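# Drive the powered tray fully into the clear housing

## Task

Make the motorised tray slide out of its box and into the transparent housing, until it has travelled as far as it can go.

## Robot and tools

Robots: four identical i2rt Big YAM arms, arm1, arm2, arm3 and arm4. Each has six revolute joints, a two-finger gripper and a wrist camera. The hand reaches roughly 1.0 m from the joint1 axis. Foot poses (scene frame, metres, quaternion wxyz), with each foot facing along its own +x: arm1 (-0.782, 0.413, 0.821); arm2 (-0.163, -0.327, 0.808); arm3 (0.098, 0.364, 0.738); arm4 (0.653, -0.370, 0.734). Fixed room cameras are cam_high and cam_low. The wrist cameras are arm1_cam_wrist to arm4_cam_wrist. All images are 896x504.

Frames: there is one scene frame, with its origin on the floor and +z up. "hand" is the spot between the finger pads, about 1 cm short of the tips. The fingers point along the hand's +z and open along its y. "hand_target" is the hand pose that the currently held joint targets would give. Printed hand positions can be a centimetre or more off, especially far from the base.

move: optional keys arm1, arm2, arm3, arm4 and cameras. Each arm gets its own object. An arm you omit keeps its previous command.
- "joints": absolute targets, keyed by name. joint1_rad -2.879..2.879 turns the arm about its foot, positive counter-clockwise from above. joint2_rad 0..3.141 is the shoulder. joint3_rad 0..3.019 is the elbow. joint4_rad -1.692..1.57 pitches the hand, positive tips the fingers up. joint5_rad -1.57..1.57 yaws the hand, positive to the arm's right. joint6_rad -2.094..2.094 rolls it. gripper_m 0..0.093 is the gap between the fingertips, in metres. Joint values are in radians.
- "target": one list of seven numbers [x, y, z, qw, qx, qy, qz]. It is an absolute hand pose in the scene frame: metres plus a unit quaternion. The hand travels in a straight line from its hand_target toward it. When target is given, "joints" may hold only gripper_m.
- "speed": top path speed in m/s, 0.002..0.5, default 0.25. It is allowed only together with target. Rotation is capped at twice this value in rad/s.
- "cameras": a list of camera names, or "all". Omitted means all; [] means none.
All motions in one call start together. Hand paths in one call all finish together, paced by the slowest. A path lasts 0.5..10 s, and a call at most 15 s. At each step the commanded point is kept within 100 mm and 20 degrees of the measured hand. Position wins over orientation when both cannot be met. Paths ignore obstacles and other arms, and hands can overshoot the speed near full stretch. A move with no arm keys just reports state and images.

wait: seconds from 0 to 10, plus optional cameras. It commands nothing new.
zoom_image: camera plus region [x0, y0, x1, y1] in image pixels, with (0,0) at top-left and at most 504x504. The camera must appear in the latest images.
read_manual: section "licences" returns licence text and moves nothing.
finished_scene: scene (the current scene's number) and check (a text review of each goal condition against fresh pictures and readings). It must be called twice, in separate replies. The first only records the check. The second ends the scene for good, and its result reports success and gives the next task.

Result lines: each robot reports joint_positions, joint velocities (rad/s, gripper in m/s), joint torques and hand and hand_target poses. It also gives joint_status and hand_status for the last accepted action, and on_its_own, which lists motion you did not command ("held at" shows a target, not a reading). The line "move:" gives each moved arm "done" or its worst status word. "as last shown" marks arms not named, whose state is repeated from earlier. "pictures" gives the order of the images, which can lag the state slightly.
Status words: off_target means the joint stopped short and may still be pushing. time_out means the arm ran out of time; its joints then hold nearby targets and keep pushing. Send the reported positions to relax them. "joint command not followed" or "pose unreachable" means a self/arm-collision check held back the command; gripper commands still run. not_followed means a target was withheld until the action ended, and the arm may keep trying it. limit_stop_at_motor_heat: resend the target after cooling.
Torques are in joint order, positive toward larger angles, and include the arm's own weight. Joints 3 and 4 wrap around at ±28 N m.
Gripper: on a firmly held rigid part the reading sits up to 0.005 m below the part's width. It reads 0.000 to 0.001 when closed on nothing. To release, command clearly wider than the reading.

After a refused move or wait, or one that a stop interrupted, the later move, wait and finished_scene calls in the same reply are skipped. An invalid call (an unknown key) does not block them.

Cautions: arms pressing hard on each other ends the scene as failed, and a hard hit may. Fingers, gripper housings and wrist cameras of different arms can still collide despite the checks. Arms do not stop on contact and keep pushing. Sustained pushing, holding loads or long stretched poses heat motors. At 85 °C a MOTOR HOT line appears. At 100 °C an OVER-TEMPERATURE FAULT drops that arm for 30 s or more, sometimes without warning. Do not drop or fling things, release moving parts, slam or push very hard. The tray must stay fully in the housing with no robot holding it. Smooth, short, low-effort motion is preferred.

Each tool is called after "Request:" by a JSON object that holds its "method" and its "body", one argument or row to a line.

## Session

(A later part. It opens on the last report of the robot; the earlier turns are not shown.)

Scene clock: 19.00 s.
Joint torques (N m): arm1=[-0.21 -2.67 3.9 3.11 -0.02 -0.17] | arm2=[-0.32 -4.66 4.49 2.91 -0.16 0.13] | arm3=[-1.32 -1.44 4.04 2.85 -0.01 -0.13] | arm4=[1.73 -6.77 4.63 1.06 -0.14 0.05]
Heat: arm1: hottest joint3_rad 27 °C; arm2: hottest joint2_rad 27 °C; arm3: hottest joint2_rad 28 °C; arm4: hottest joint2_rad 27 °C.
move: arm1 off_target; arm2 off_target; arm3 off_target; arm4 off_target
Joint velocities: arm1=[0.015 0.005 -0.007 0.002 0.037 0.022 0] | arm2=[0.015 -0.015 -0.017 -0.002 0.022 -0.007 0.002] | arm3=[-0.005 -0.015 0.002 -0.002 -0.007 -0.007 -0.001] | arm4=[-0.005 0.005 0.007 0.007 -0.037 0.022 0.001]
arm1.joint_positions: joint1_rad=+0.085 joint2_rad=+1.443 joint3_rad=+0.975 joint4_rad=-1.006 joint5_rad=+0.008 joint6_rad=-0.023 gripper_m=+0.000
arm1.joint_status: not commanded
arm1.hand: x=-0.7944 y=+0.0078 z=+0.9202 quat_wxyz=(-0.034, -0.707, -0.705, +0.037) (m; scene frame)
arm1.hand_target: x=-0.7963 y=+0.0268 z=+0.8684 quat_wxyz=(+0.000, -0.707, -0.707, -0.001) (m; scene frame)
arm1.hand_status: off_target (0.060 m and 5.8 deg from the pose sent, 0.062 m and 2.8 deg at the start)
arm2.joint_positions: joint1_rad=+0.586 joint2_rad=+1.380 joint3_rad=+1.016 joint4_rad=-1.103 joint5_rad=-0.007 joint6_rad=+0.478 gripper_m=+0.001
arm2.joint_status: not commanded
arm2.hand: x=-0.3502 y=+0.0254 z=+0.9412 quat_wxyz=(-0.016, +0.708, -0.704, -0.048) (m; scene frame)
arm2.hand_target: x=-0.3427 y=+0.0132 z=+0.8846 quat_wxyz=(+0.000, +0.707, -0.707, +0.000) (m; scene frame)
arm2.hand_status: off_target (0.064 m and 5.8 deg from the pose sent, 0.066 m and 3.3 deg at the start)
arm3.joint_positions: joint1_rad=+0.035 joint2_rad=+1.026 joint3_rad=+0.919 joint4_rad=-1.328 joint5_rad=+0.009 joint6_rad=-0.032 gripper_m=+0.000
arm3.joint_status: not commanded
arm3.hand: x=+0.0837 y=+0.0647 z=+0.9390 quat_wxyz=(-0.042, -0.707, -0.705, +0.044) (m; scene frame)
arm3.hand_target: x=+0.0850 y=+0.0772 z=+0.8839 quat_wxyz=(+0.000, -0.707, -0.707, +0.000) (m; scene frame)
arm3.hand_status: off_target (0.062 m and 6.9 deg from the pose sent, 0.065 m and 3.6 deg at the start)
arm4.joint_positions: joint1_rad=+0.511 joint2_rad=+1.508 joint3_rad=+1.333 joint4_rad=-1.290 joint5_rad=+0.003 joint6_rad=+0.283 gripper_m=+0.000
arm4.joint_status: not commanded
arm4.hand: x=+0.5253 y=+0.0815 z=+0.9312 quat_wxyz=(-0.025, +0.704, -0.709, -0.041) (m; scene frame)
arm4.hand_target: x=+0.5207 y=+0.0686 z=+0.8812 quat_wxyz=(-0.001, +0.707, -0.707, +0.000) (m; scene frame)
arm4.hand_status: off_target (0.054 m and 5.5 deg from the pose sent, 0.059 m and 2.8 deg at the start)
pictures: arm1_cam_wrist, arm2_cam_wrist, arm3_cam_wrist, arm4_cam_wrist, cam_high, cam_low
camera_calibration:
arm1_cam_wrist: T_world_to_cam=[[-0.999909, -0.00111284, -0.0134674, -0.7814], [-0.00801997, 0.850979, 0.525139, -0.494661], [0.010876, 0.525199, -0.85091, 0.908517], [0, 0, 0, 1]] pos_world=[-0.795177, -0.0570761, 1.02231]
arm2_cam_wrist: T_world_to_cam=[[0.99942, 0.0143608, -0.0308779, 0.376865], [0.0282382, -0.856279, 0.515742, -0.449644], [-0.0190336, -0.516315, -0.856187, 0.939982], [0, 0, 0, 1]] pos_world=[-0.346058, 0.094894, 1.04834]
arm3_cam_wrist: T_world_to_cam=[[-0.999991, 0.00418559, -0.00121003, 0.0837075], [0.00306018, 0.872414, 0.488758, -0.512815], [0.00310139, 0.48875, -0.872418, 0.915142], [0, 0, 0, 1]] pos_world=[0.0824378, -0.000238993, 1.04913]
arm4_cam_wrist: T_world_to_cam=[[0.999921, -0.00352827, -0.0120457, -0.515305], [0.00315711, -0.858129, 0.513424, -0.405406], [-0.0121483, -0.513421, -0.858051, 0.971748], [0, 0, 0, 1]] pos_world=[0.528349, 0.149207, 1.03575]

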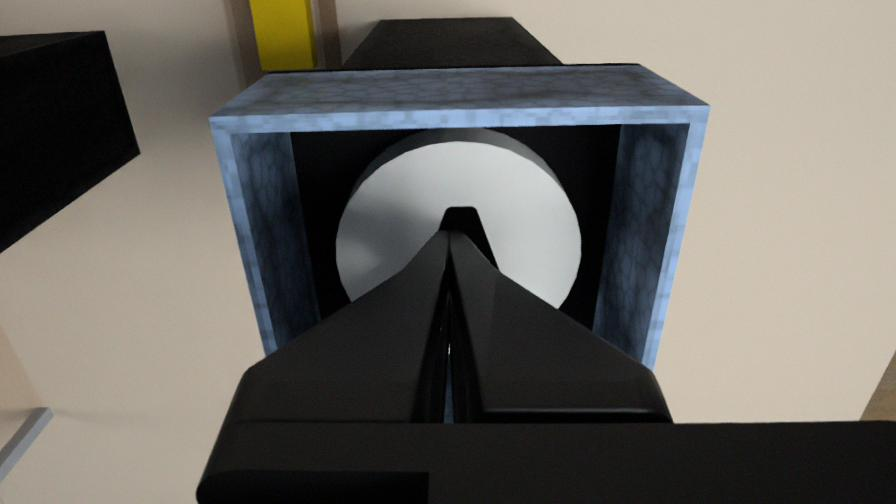

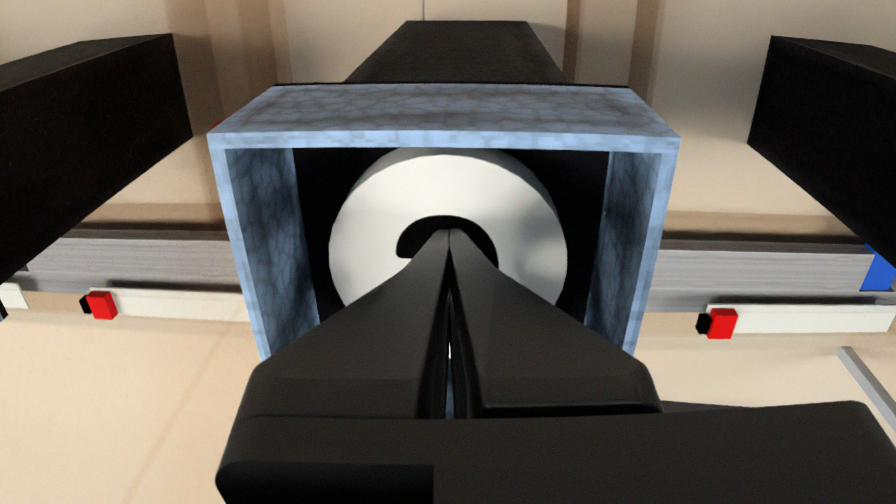

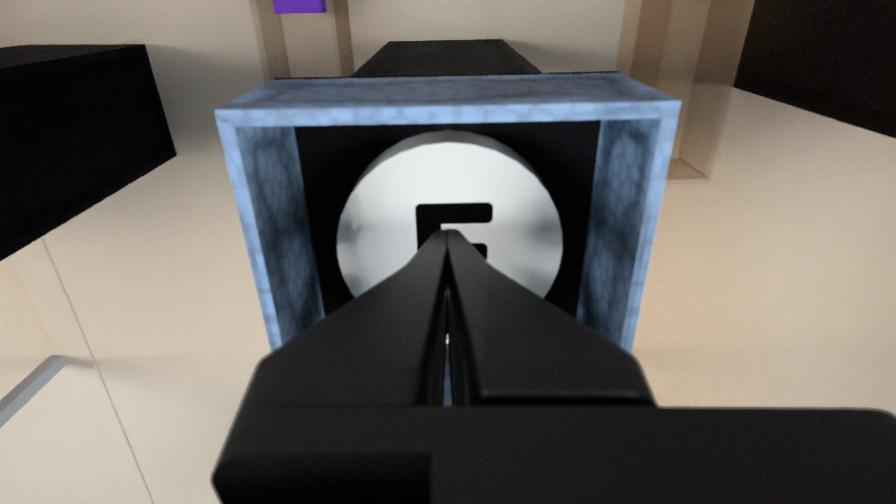

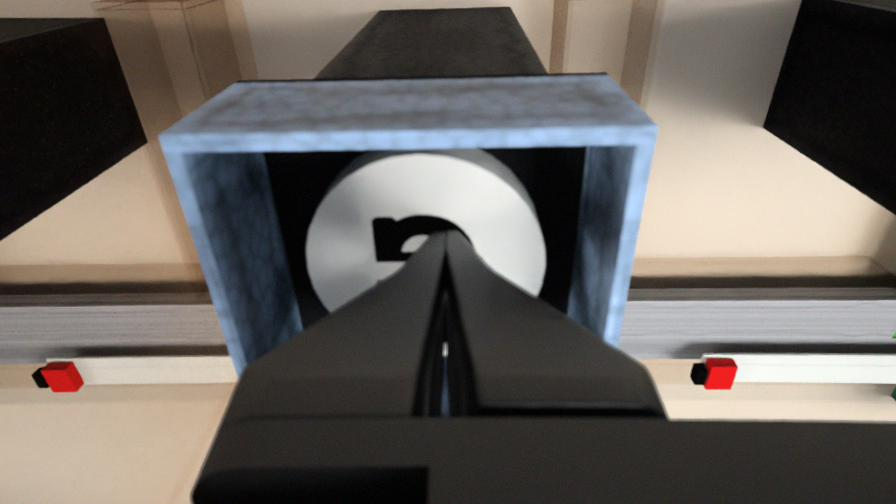

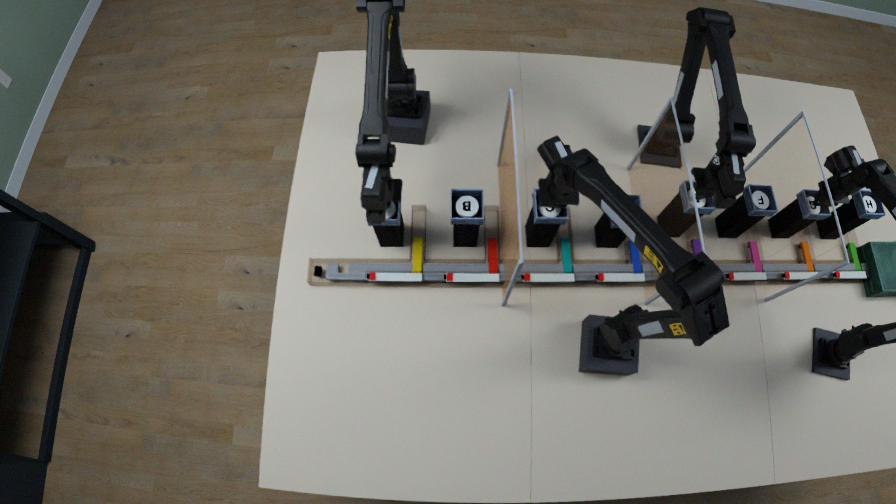

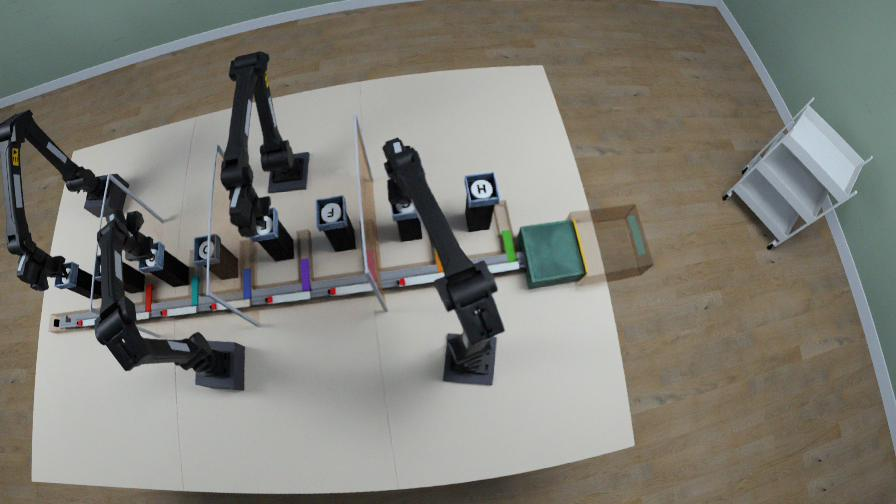

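Request:
{"method": "move", "body": {
  "arm1": {"target": [-0.797, 0.022, 0.830, 0, 0.7071, 0.7071, 0], "speed": 0.12},
  "arm2": {"target": [-0.346, 0.018, 0.848, 0, 0.7071, -0.7071, 0], "speed": 0.12},
  "arm3": {"target": [0.0848, 0.070, 0.847, 0, 0.7071, 0.7071, 0], "speed": 0.12},
  "arm4": {"target": [0.519, 0.068, 0.842, 0, 0.7071, -0.7071, 0], "speed": 0.12}
}}

Scene clock: 21.00 s.
Joint torques (N m): arm1=[-0.38 0.91 2.82 3.07 -0.07 -0.16] | arm2=[-0.26 -0.73 2.58 2.28 -0.08 0.16] | arm3=[-1.38 1.49 1.52 2.43 -0.01 -0.14] | arm4=[1.79 -2.2 2.51 1.35 -0.17 0.06]
Heat: arm1: hottest joint3_rad 27 °C; arm2: hottest joint2_rad 27 °C; arm3: hottest joint2_rad 28 °C; arm4: hottest joint2_rad 27 °C.
move: arm1 off_target; arm2 off_target; arm3 off_target; arm4 off_target
Joint velocities: arm1=[0.005 -0.005 0.017 -0.002 0.022 0.007 0] | arm2=[-0.024 -0.005 -0.002 -0.012 -0.037 0.022 0] | arm3=[-0.015 0.005 0.027 -0.012 -0.037 0.051 -0.002] | arm4=[-0.015 0.005 -0.007 -0.002 0.037 -0.051 0]
arm1.joint_positions: joint1_rad=+0.085 joint2_rad=+1.422 joint3_rad=+0.940 joint4_rad=-0.924 joint5_rad=+0.008 joint6_rad=-0.023 gripper_m=+0.000
arm1.joint_status: not commanded
arm1.hand: x=-0.7947 y=+0.0019 z=+0.9179 quat_wxyz=(-0.058, -0.706, -0.703, +0.061) (m; scene frame)
arm1.hand_target: x=-0.7958 y=+0.0353 z=+0.8440 quat_wxyz=(-0.001, -0.708, -0.706, -0.001) (m; scene frame)
arm1.hand_status: off_target (0.090 m and 9.6 deg from the pose sent, 0.091 m and 5.8 deg at the start)
arm2.joint_positions: joint1_rad=+0.586 joint2_rad=+1.361 joint3_rad=+0.987 joint4_rad=-1.018 joint5_rad=-0.007 joint6_rad=+0.478 gripper_m=+0.001
arm2.joint_status: not commanded
arm2.hand: x=-0.3547 y=+0.0339 z=+0.9401 quat_wxyz=(-0.028, +0.707, -0.702, -0.084) (m; scene frame)
arm2.hand_target: x=-0.3397 y=+0.0059 z=+0.8614 quat_wxyz=(+0.000, +0.707, -0.707, +0.000) (m; scene frame)
arm2.hand_status: off_target (0.094 m and 10.1 deg from the pose sent, 0.094 m and 5.8 deg at the start)
arm3.joint_positions: joint1_rad=+0.035 joint2_rad=+0.993 joint3_rad=+0.884 joint4_rad=-1.251 joint5_rad=+0.009 joint6_rad=-0.032 gripper_m=+0.000
arm3.joint_status: not commanded
arm3.hand: x=+0.0836 y=+0.0584 z=+0.9367 quat_wxyz=(-0.067, -0.705, -0.702, +0.071) (m; scene frame)
arm3.hand_target: x=+0.0852 y=+0.0857 z=+0.8612 quat_wxyz=(+0.000, -0.707, -0.707, +0.000) (m; scene frame)
arm3.hand_status: off_target (0.090 m and 11.2 deg from the pose sent, 0.092 m and 6.9 deg at the start)
arm4.joint_positions: joint1_rad=+0.512 joint2_rad=+1.468 joint3_rad=+1.276 joint4_rad=-1.210 joint5_rad=+0.005 joint6_rad=+0.283 gripper_m=+0.000
arm4.joint_status: not commanded
arm4.hand: x=+0.5254 y=+0.0803 z=+0.9285 quat_wxyz=(-0.041, +0.703, -0.707, -0.069) (m; scene frame)
arm4.hand_target: x=+0.5227 y=+0.0588 z=+0.8501 quat_wxyz=(-0.001, +0.708, -0.707, +0.001) (m; scene frame)
arm4.hand_status: off_target (0.088 m and 9.2 deg from the pose sent, 0.090 m and 5.5 deg at the start)
pictures: arm1_cam_wrist, arm2_cam_wrist, arm3_cam_wrist, arm4_cam_wrist, cam_high, cam_low
camera_calibration:
arm1_cam_wrist: T_world_to_cam=[[-0.999931, -0.00111636, -0.0116922, -0.783372], [-0.00643923, 0.884643, 0.466224, -0.433193], [0.00982298, 0.466267, -0.884589, 0.939851], [0, 0, 0, 1]] pos_world=[-0.795339, -0.0558755, 1.02419]
arm2_cam_wrist: T_world_to_cam=[[0.99774, 0.0182287, -0.0646801, 0.4122], [0.0458197, -0.888611, 0.456367, -0.378511], [-0.0491564, -0.458299, -0.887438, 0.960034], [0, 0, 0, 1]] pos_world=[-0.346733, 0.0961201, 1.05137]
arm3_cam_wrist: T_world_to_cam=[[-0.999987, 0.00494696, 0.000967095, 0.0814601], [0.00489313, 0.906625, 0.42191, -0.445765], [0.00121038, 0.421909, -0.906637, 0.952326], [0, 0, 0, 1]] pos_world=[0.0824876, 0.00194284, 1.05141]
arm4_cam_wrist: T_world_to_cam=[[0.999601, -0.00128797, -0.0282034, -0.500411], [0.0118183, -0.888135, 0.459431, -0.357061], [-0.0256401, -0.459581, -0.887766, 0.999182], [0, 0, 0, 1]] pos_world=[0.53005, 0.141442, 1.03697]

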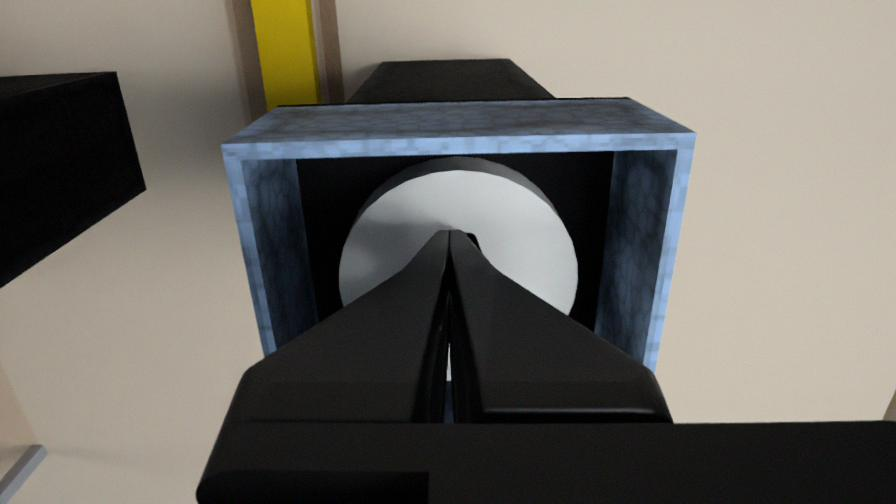

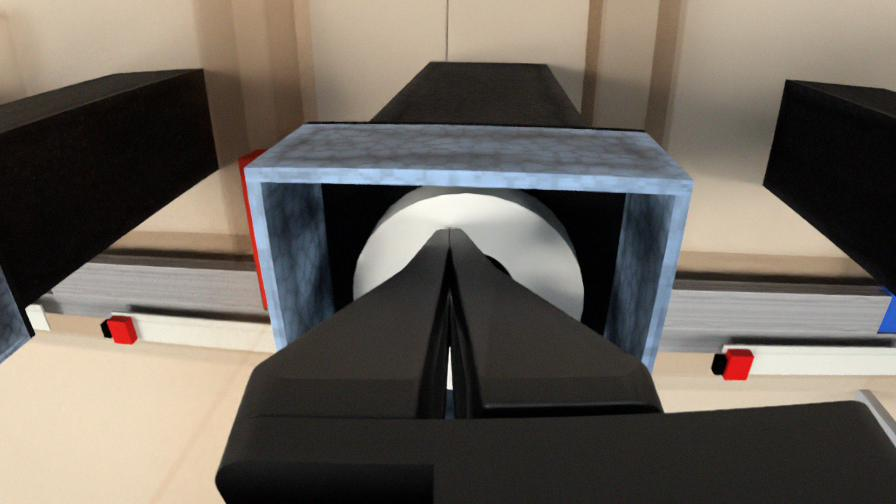

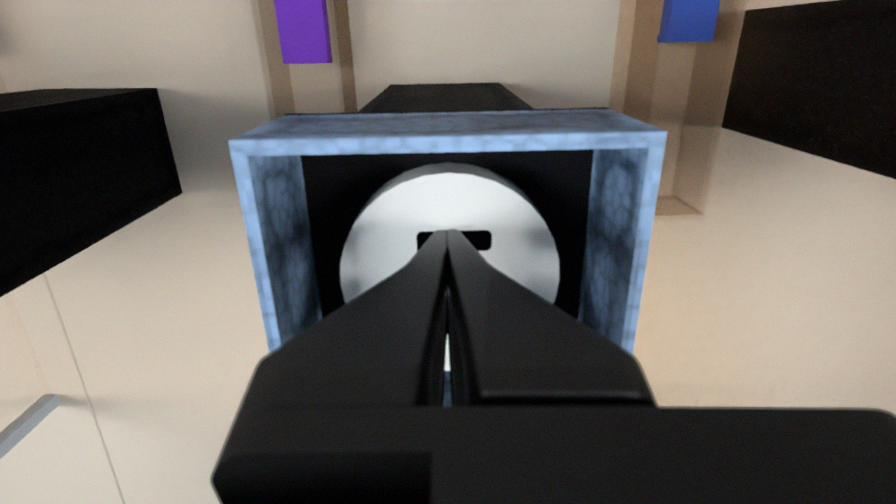

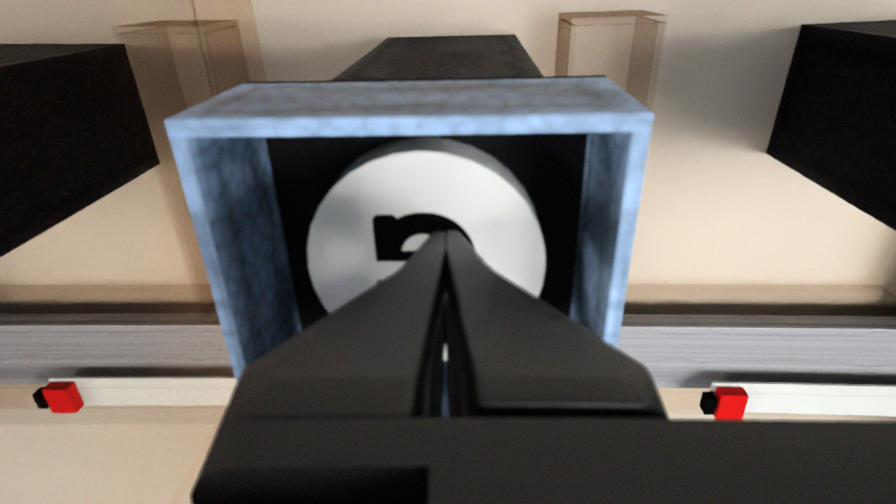

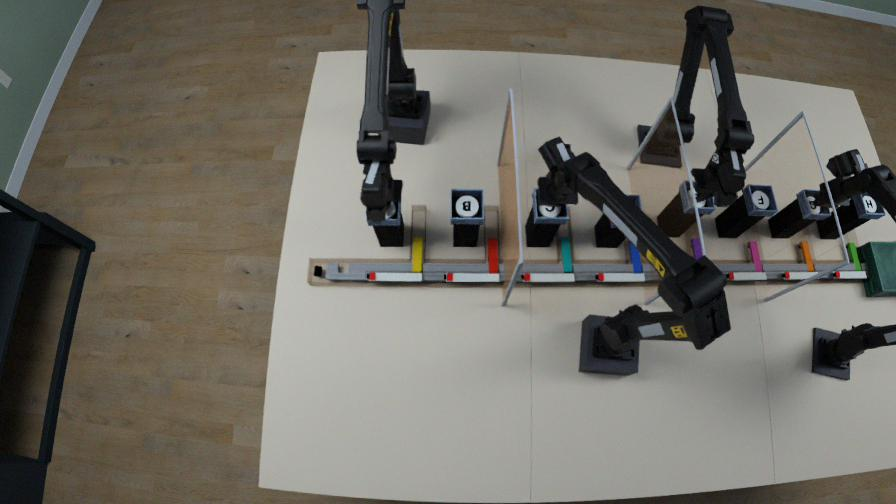

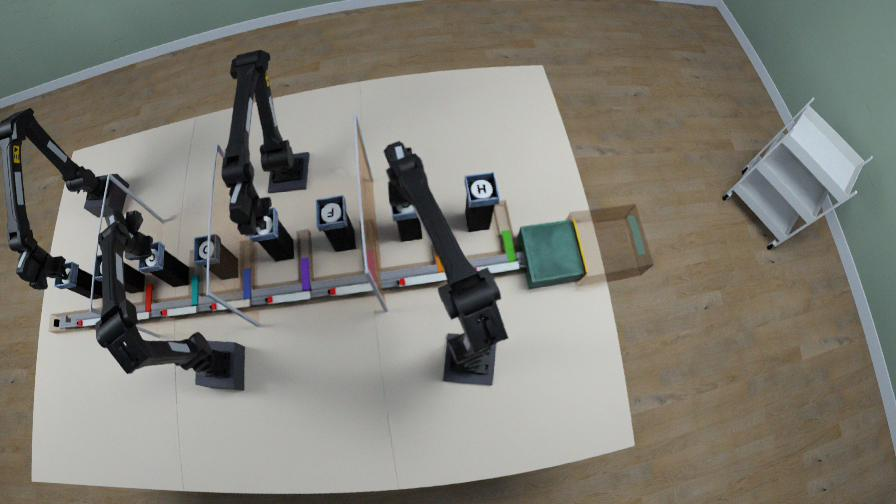

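Request:
{"method": "zoom_image", "body": {
  "camera": "arm1_cam_wrist",
  "region": [200, 80, 720, 400]
}}

Region (200, 80, 720, 400) is 520x320 pixels. A region can be at most 504 by 504 pixels.

Request:
{"method": "zoom_image", "body": {
  "camera": "arm1_cam_wrist",
  "region": [215, 80, 715, 400]
}}

Request:
{"method": "zoom_image", "body": {
  "camera": "arm4_cam_wrist",
  "region": [160, 60, 660, 400]
}}

Scaled by 1.008 from the camera's 896x504 image, which has a finer 1280x720 frame.

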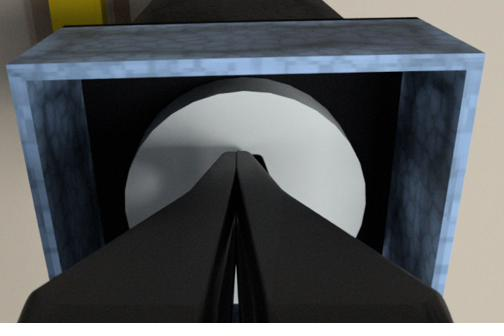

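Scaled by 1.008 from the camera's 896x504 image, which has a finer 1280x720 frame.

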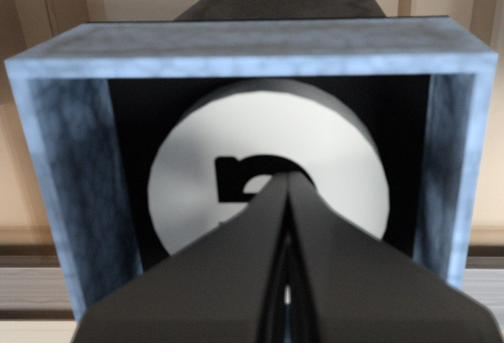

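Request:
{"method": "wait", "body": {
  "seconds": 0.5,
  "cameras": ["cam_high", "cam_low", "arm4_cam_wrist", "arm2_cam_wrist"]
}}

Request:
{"method": "zoom_image", "body": {
  "camera": "cam_high",
  "region": [300, 180, 600, 300]
}}

Request:
{"method": "zoom_image", "body": {
  "camera": "cam_high",
  "region": [640, 160, 896, 310]
}}

Scene clock: 24.87 s.
Joint torques (N m): arm1=[-0.26 0.97 2.81 2.97 -0.08 -0.16] | arm2=[-0.56 -1.26 2.55 2.29 -0.12 0.15] | arm3=[-1.38 1.49 1.57 2.37 -0.01 -0.14] | arm4=[1.85 -2.14 2.52 1.36 -0.18 0.06]
Heat: arm1: hottest joint3_rad 27 °C; arm2: hottest joint2_rad 27 °C; arm3: hottest joint2_rad 28 °C; arm4: hottest joint2_rad 27 °C.
Joint velocities: arm1=[-0.024 -0.015 -0.017 -0.002 -0.081 0.007 0.001] | arm2=[-0.024 0.005 0.007 0.002 -0.022 -0.037 0.001] | arm3=[-0.005 -0.015 0.012 -0.012 -0.037 0.007 0] | arm4=[-0.015 0.005 -0.002 0.007 -0.037 0.11 0]
arm1.joint_positions: joint1_rad=+0.085 joint2_rad=+1.422 joint3_rad=+0.940 joint4_rad=-0.924 joint5_rad=+0.008 joint6_rad=-0.023 gripper_m=+0.000
arm1.joint_status: not commanded
arm1.hand: x=-0.7947 y=+0.0019 z=+0.9179 quat_wxyz=(-0.058, -0.706, -0.703, +0.061) (m; scene frame)
arm1.hand_target: x=-0.7958 y=+0.0353 z=+0.8440 quat_wxyz=(-0.001, -0.708, -0.706, -0.001) (m; scene frame)
arm1.hand_status: off_target (0.090 m and 9.6 deg from the pose sent, 0.091 m and 5.8 deg at the start)
arm2.joint_positions: joint1_rad=+0.586 joint2_rad=+1.361 joint3_rad=+0.987 joint4_rad=-1.018 joint5_rad=-0.007 joint6_rad=+0.478 gripper_m=+0.001
arm2.joint_status: not commanded
arm2.hand: x=-0.3547 y=+0.0339 z=+0.9401 quat_wxyz=(-0.028, +0.707, -0.702, -0.084) (m; scene frame)
arm2.hand_target: x=-0.3397 y=+0.0059 z=+0.8614 quat_wxyz=(+0.000, +0.707, -0.707, +0.000) (m; scene frame)
arm2.hand_status: off_target (0.094 m and 10.1 deg from the pose sent, 0.094 m and 5.8 deg at the start)
arm3.joint_positions: joint1_rad=+0.035 joint2_rad=+0.993 joint3_rad=+0.884 joint4_rad=-1.251 joint5_rad=+0.009 joint6_rad=-0.032 gripper_m=+0.000
arm3.joint_status: not commanded
arm3.hand: x=+0.0836 y=+0.0584 z=+0.9367 quat_wxyz=(-0.067, -0.705, -0.702, +0.071) (m; scene frame)
arm3.hand_target: x=+0.0852 y=+0.0857 z=+0.8612 quat_wxyz=(+0.000, -0.707, -0.707, +0.000) (m; scene frame)
arm3.hand_status: off_target (0.090 m and 11.2 deg from the pose sent, 0.092 m and 6.9 deg at the start)
arm4.joint_positions: joint1_rad=+0.512 joint2_rad=+1.468 joint3_rad=+1.276 joint4_rad=-1.209 joint5_rad=+0.005 joint6_rad=+0.283 gripper_m=+0.000
arm4.joint_status: not commanded
arm4.hand: x=+0.5254 y=+0.0804 z=+0.9285 quat_wxyz=(-0.041, +0.703, -0.707, -0.069) (m; scene frame)
arm4.hand_target: x=+0.5227 y=+0.0589 z=+0.8501 quat_wxyz=(-0.001, +0.708, -0.707, +0.001) (m; scene frame)
arm4.hand_status: off_target (0.088 m and 9.2 deg from the pose sent, 0.090 m and 5.5 deg at the start)
wait: 0.50 s; at rest from the start
pictures: arm2_cam_wrist, arm4_cam_wrist, cam_high, cam_low
camera_calibration:
arm2_cam_wrist: T_world_to_cam=[[0.99774, 0.0182287, -0.0646801, 0.4122], [0.0458197, -0.888611, 0.456367, -0.378511], [-0.0491564, -0.458299, -0.887438, 0.960034], [0, 0, 0, 1]] pos_world=[-0.346733, 0.0961201, 1.05137]
arm4_cam_wrist: T_world_to_cam=[[0.999609, -0.00133532, -0.0279467, -0.500686], [0.0116463, -0.888352, 0.459016, -0.35648], [-0.0254394, -0.459162, -0.887988, 0.999313], [0, 0, 0, 1]] pos_world=[0.530064, 0.141498, 1.03702]

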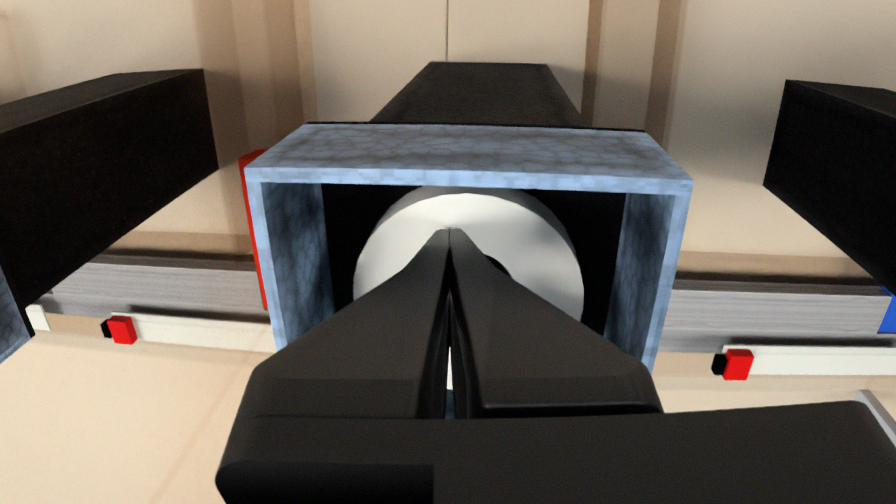

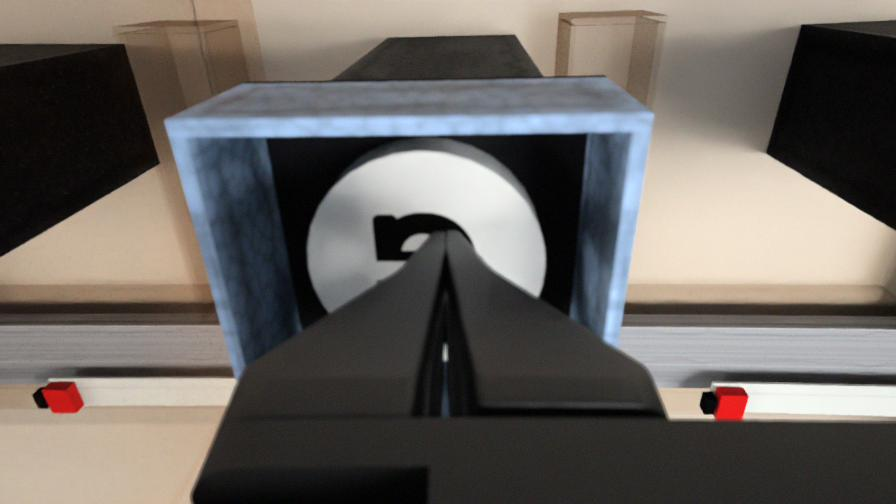

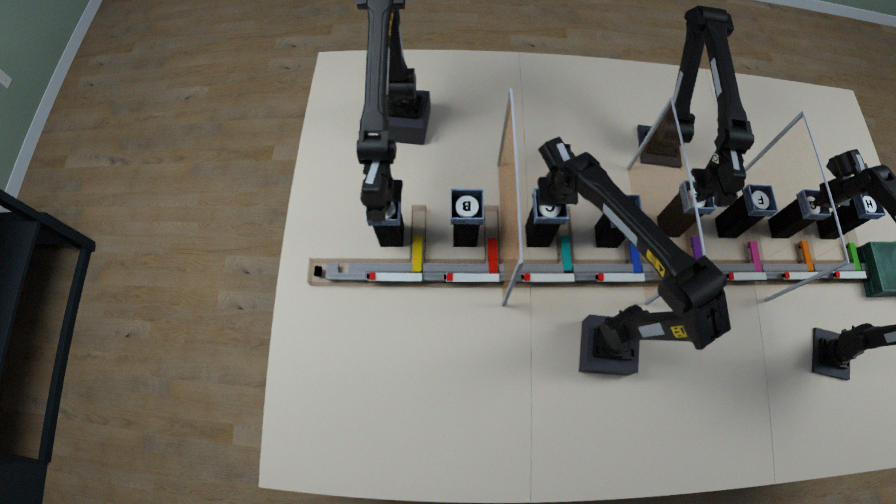

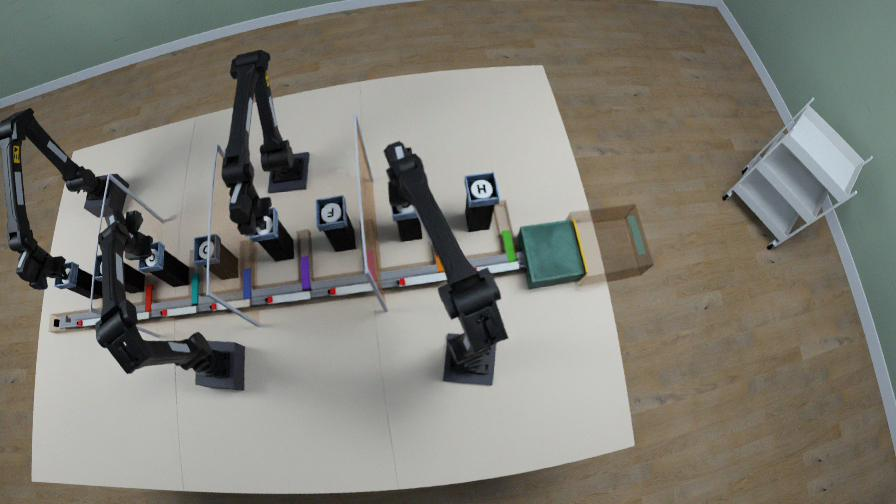

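Scaled by 1.680 from the camera's 896x504 image, which has a finer 1280x720 frame.

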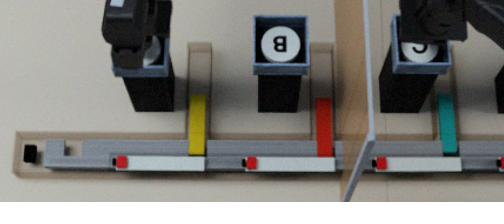

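Scaled by 1.969 from the camera's 896x504 image, which has a finer 1280x720 frame.

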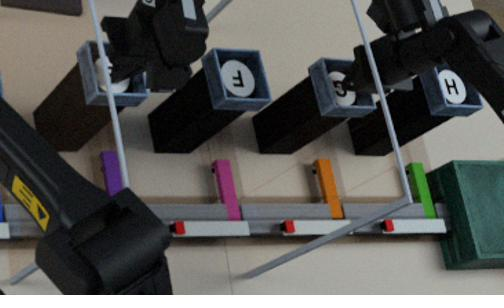

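Request:
{"method": "zoom_image", "body": {
  "camera": "cam_high",
  "region": [400, 220, 520, 290]
}}

Request:
{"method": "zoom_image", "body": {
  "camera": "cam_low",
  "region": [70, 230, 200, 330]
}}

Request:
{"method": "zoom_image", "body": {
  "camera": "cam_low",
  "region": [280, 220, 400, 320]
}}

Scaled by 4.200 from the camera's 896x504 image, which has a finer 1280x720 frame.

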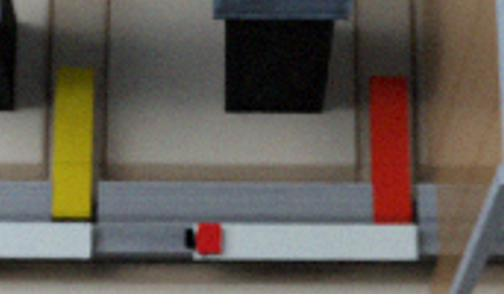

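Scaled by 3.877 from the camera's 896x504 image, which has a finer 1280x720 frame.

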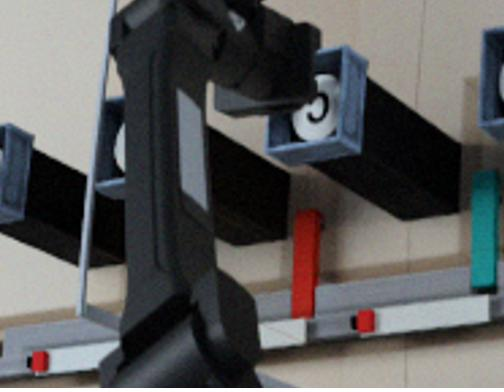

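Scaled by 4.200 from the camera's 896x504 image, which has a finer 1280x720 frame.

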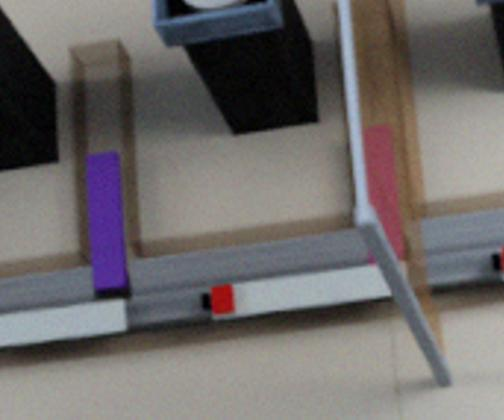

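Request:
{"method": "move", "body": {
  "arm1": {"joints": {"joint2_rad": 1.669, "joint3_rad": 0.795, "joint4_rad": -1.056}},
  "arm2": {"joints": {"joint2_rad": 1.608, "joint3_rad": 0.842, "joint4_rad": -1.176}},
  "arm3": {"joints": {"joint2_rad": 1.252, "joint3_rad": 0.734, "joint4_rad": -1.394}},
  "arm4": {"joints": {"joint2_rad": 1.770, "joint3_rad": 1.147, "joint4_rad": -1.362}}
}}

Request:
{"method": "zoom_image", "body": {
  "camera": "cam_high",
  "region": [400, 220, 520, 290]
}}

Scene clock: 29.17 s.
Joint torques (N m): arm1=[-0.15 4.72 -1.77 -0.34 -0.07 -0.16] | arm2=[-0.44 2.78 -2.21 -1.36 -0.05 0.19] | arm3=[-1.38 3.31 -1.18 -0.08 -0.02 -0.14] | arm4=[1.85 7 -3.07 -0.59 -0.17 0.06]
Heat: arm1: hottest joint3_rad 27 °C; arm2: hottest joint2_rad 27 °C; arm3: hottest joint2_rad 28 °C; arm4: hottest joint2_rad 27 °C.
move: arm1 time_out; arm2 time_out; arm3 time_out; arm4 time_out
Joint velocities: arm1=[-0.005 -0.015 -0.012 -0.017 -0.007 -0.007 0] | arm2=[-0.015 0.005 0.002 -0.002 0.022 0.037 0] | arm3=[0.005 -0.015 -0.012 -0.002 -0.066 -0.037 0] | arm4=[0.005 -0.005 0.007 -0.002 -0.037 -0.037 0]
arm1.joint_positions: joint1_rad=+0.085 joint2_rad=+1.476 joint3_rad=+0.986 joint4_rad=-1.024 joint5_rad=+0.008 joint6_rad=-0.023 gripper_m=+0.000
arm1.joint_status: joint2_rad time_out (moved +0.053 of +0.247); joint3_rad time_out (moved +0.046 of -0.145); the others done
arm1.on_its_own: joint2_rad reads +1.476 and still pushes toward +1.669 since a time_out; joint3_rad reads +0.986 and still pushes toward +0.849 since a time_out
arm1.hand: x=-0.7945 y=+0.0089 z=+0.9114 quat_wxyz=(-0.021, -0.708, -0.706, +0.022) (m; scene frame)
arm1.hand_target: x=-0.7934 y=+0.1000 z=+0.8091 quat_wxyz=(+0.102, -0.699, -0.699, -0.111) (m; scene frame)
arm1.hand_status: not commanded
arm2.joint_positions: joint1_rad=+0.586 joint2_rad=+1.426 joint3_rad=+1.045 joint4_rad=-1.136 joint5_rad=-0.007 joint6_rad=+0.478 gripper_m=+0.001
arm2.joint_status: joint2_rad time_out (moved +0.065 of +0.247); joint3_rad time_out (moved +0.058 of -0.145); the others done
arm2.on_its_own: joint2_rad reads +1.426 and still pushes toward +1.608 since a time_out; joint3_rad reads +1.045 and still pushes toward +0.905 since a time_out
arm2.hand: x=-0.3518 y=+0.0282 z=+0.9341 quat_wxyz=(-0.009, +0.709, -0.705, -0.024) (m; scene frame)
arm2.hand_target: x=-0.3133 y=-0.0439 z=+0.8321 quat_wxyz=(+0.046, +0.698, -0.700, +0.148) (m; scene frame)
arm2.hand_status: not commanded
arm3.joint_positions: joint1_rad=+0.035 joint2_rad=+1.099 joint3_rad=+0.964 joint4_rad=-1.377 joint5_rad=+0.009 joint6_rad=-0.032 gripper_m=+0.000
arm3.joint_status: joint2_rad time_out (moved +0.105 of +0.259); joint3_rad time_out (moved +0.080 of -0.150); the others done
arm3.on_its_own: joint2_rad reads +1.099 and still pushes toward +1.252 since a time_out; joint3_rad reads +0.964 and still pushes toward +0.820 since a time_out
arm3.hand: x=+0.0835 y=+0.0584 z=+0.9359 quat_wxyz=(-0.016, -0.708, -0.706, +0.016) (m; scene frame)
arm3.hand_target: x=+0.0861 y=+0.1099 z=+0.8486 quat_wxyz=(+0.091, -0.700, -0.702, -0.098) (m; scene frame)
arm3.hand_status: not commanded
arm4.joint_positions: joint1_rad=+0.512 joint2_rad=+1.547 joint3_rad=+1.353 joint4_rad=-1.345 joint5_rad=+0.005 joint6_rad=+0.283 gripper_m=+0.000
arm4.joint_status: joint2_rad time_out (moved +0.080 of +0.302); joint3_rad time_out (moved +0.077 of -0.129); the others done
arm4.on_its_own: joint2_rad reads +1.547 and still pushes toward +1.770 since a time_out; joint3_rad reads +1.353 and still pushes toward +1.210 since a time_out
arm4.hand: x=+0.5264 y=+0.0771 z=+0.9208 quat_wxyz=(-0.008, +0.705, -0.709, -0.009) (m; scene frame)
arm4.hand_target: x=+0.5361 y=+0.0149 z=+0.7846 quat_wxyz=(+0.084, +0.696, -0.695, +0.159) (m; scene frame)
arm4.hand_status: not commanded
pictures: arm1_cam_wrist, arm2_cam_wrist, arm3_cam_wrist, arm4_cam_wrist, cam_high, cam_low
camera_calibration:
arm1_cam_wrist: T_world_to_cam=[[-0.999895, -0.000450936, -0.0144933, -0.780642], [-0.00846888, 0.829487, 0.558461, -0.521554], [0.0117702, 0.558525, -0.829404, 0.881229], [0, 0, 0, 1]] pos_world=[-0.795349, -0.0599183, 1.01085]
arm2_cam_wrist: T_world_to_cam=[[0.999875, 0.0130734, -0.00894553, 0.35784], [0.0158396, -0.832428, 0.553907, -0.48425], [-0.000205075, -0.553979, -0.832531, 0.920881], [0, 0, 0, 1]] pos_world=[-0.349936, 0.102368, 1.03809]
arm3_cam_wrist: T_world_to_cam=[[-0.999989, 0.00359902, -0.00309149, 0.0852814], [0.00128461, 0.832642, 0.55381, -0.564222], [0.00456728, 0.553799, -0.832638, 0.874305], [0, 0, 0, 1]] pos_world=[0.0820121, -0.0147012, 1.04071]
arm4_cam_wrist: T_world_to_cam=[[0.999945, -0.0026209, 0.0101714, -0.537031], [-0.0079713, -0.819954, 0.572373, -0.455217], [0.00683995, -0.572423, -0.81993, 0.920058], [0, 0, 0, 1]] pos_world=[0.52708, 0.151998, 1.0204]

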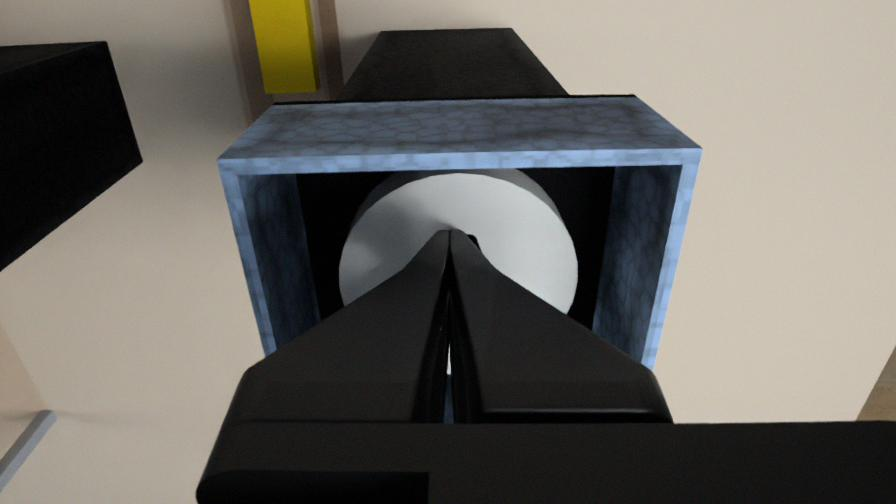

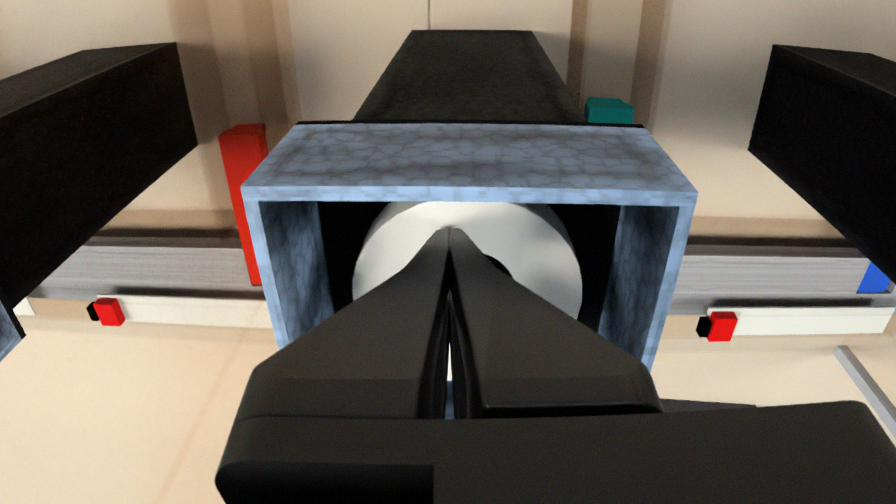

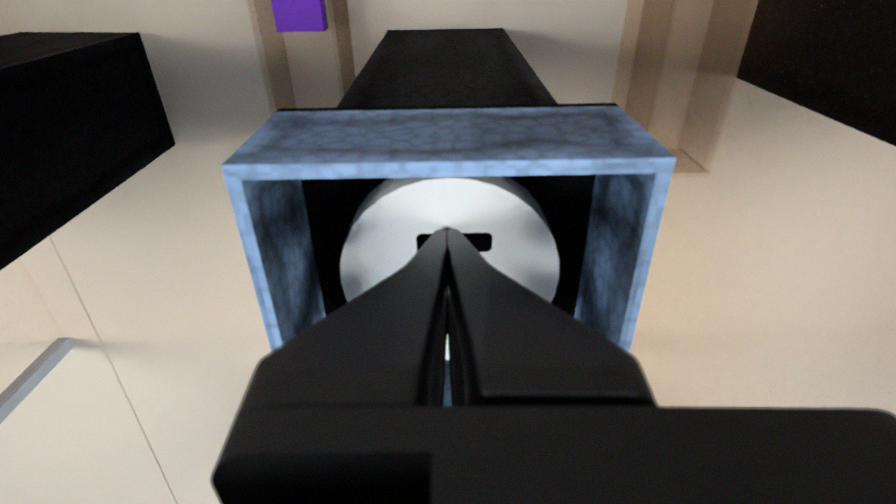

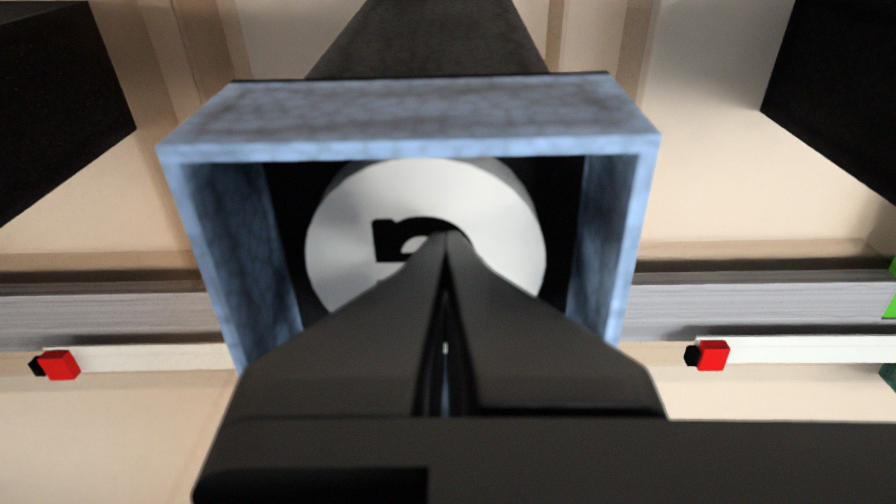

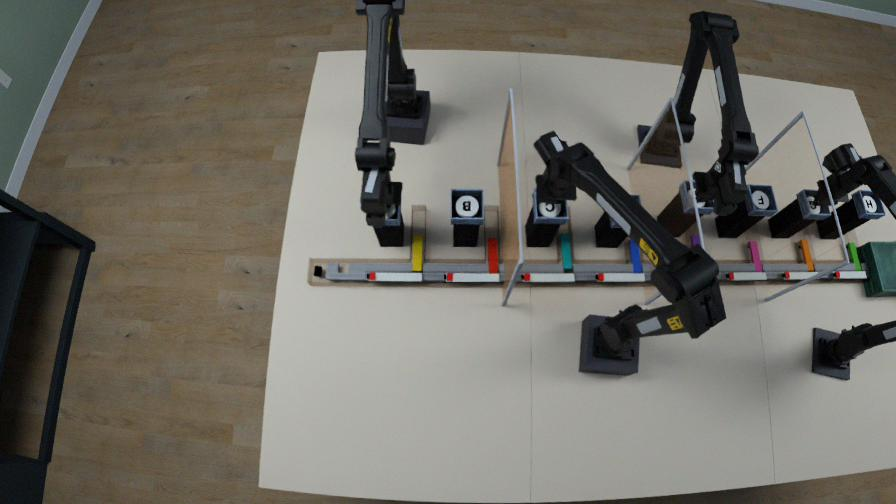

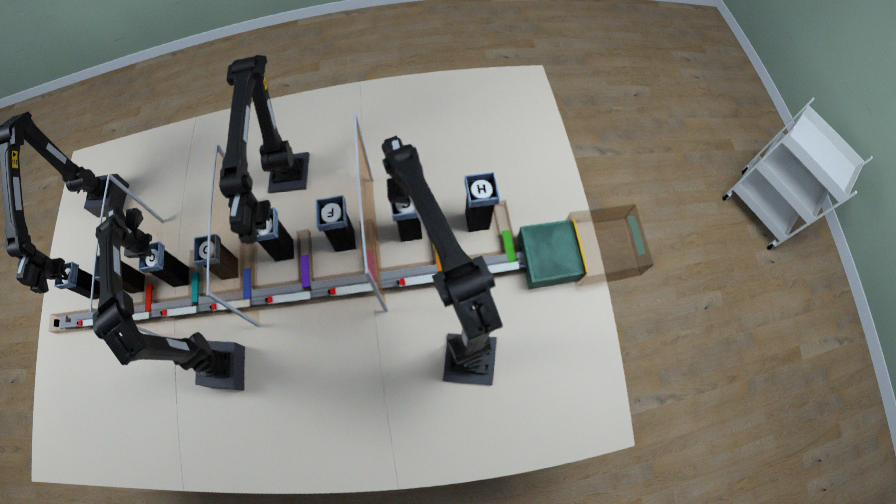

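Scaled by 4.200 from the camera's 896x504 image, which has a finer 1280x720 frame.

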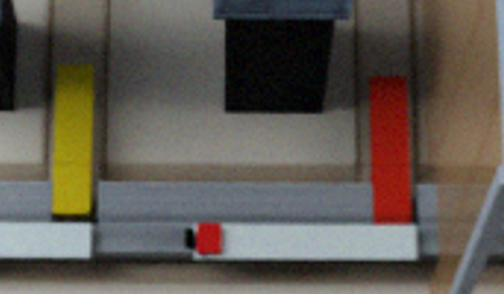

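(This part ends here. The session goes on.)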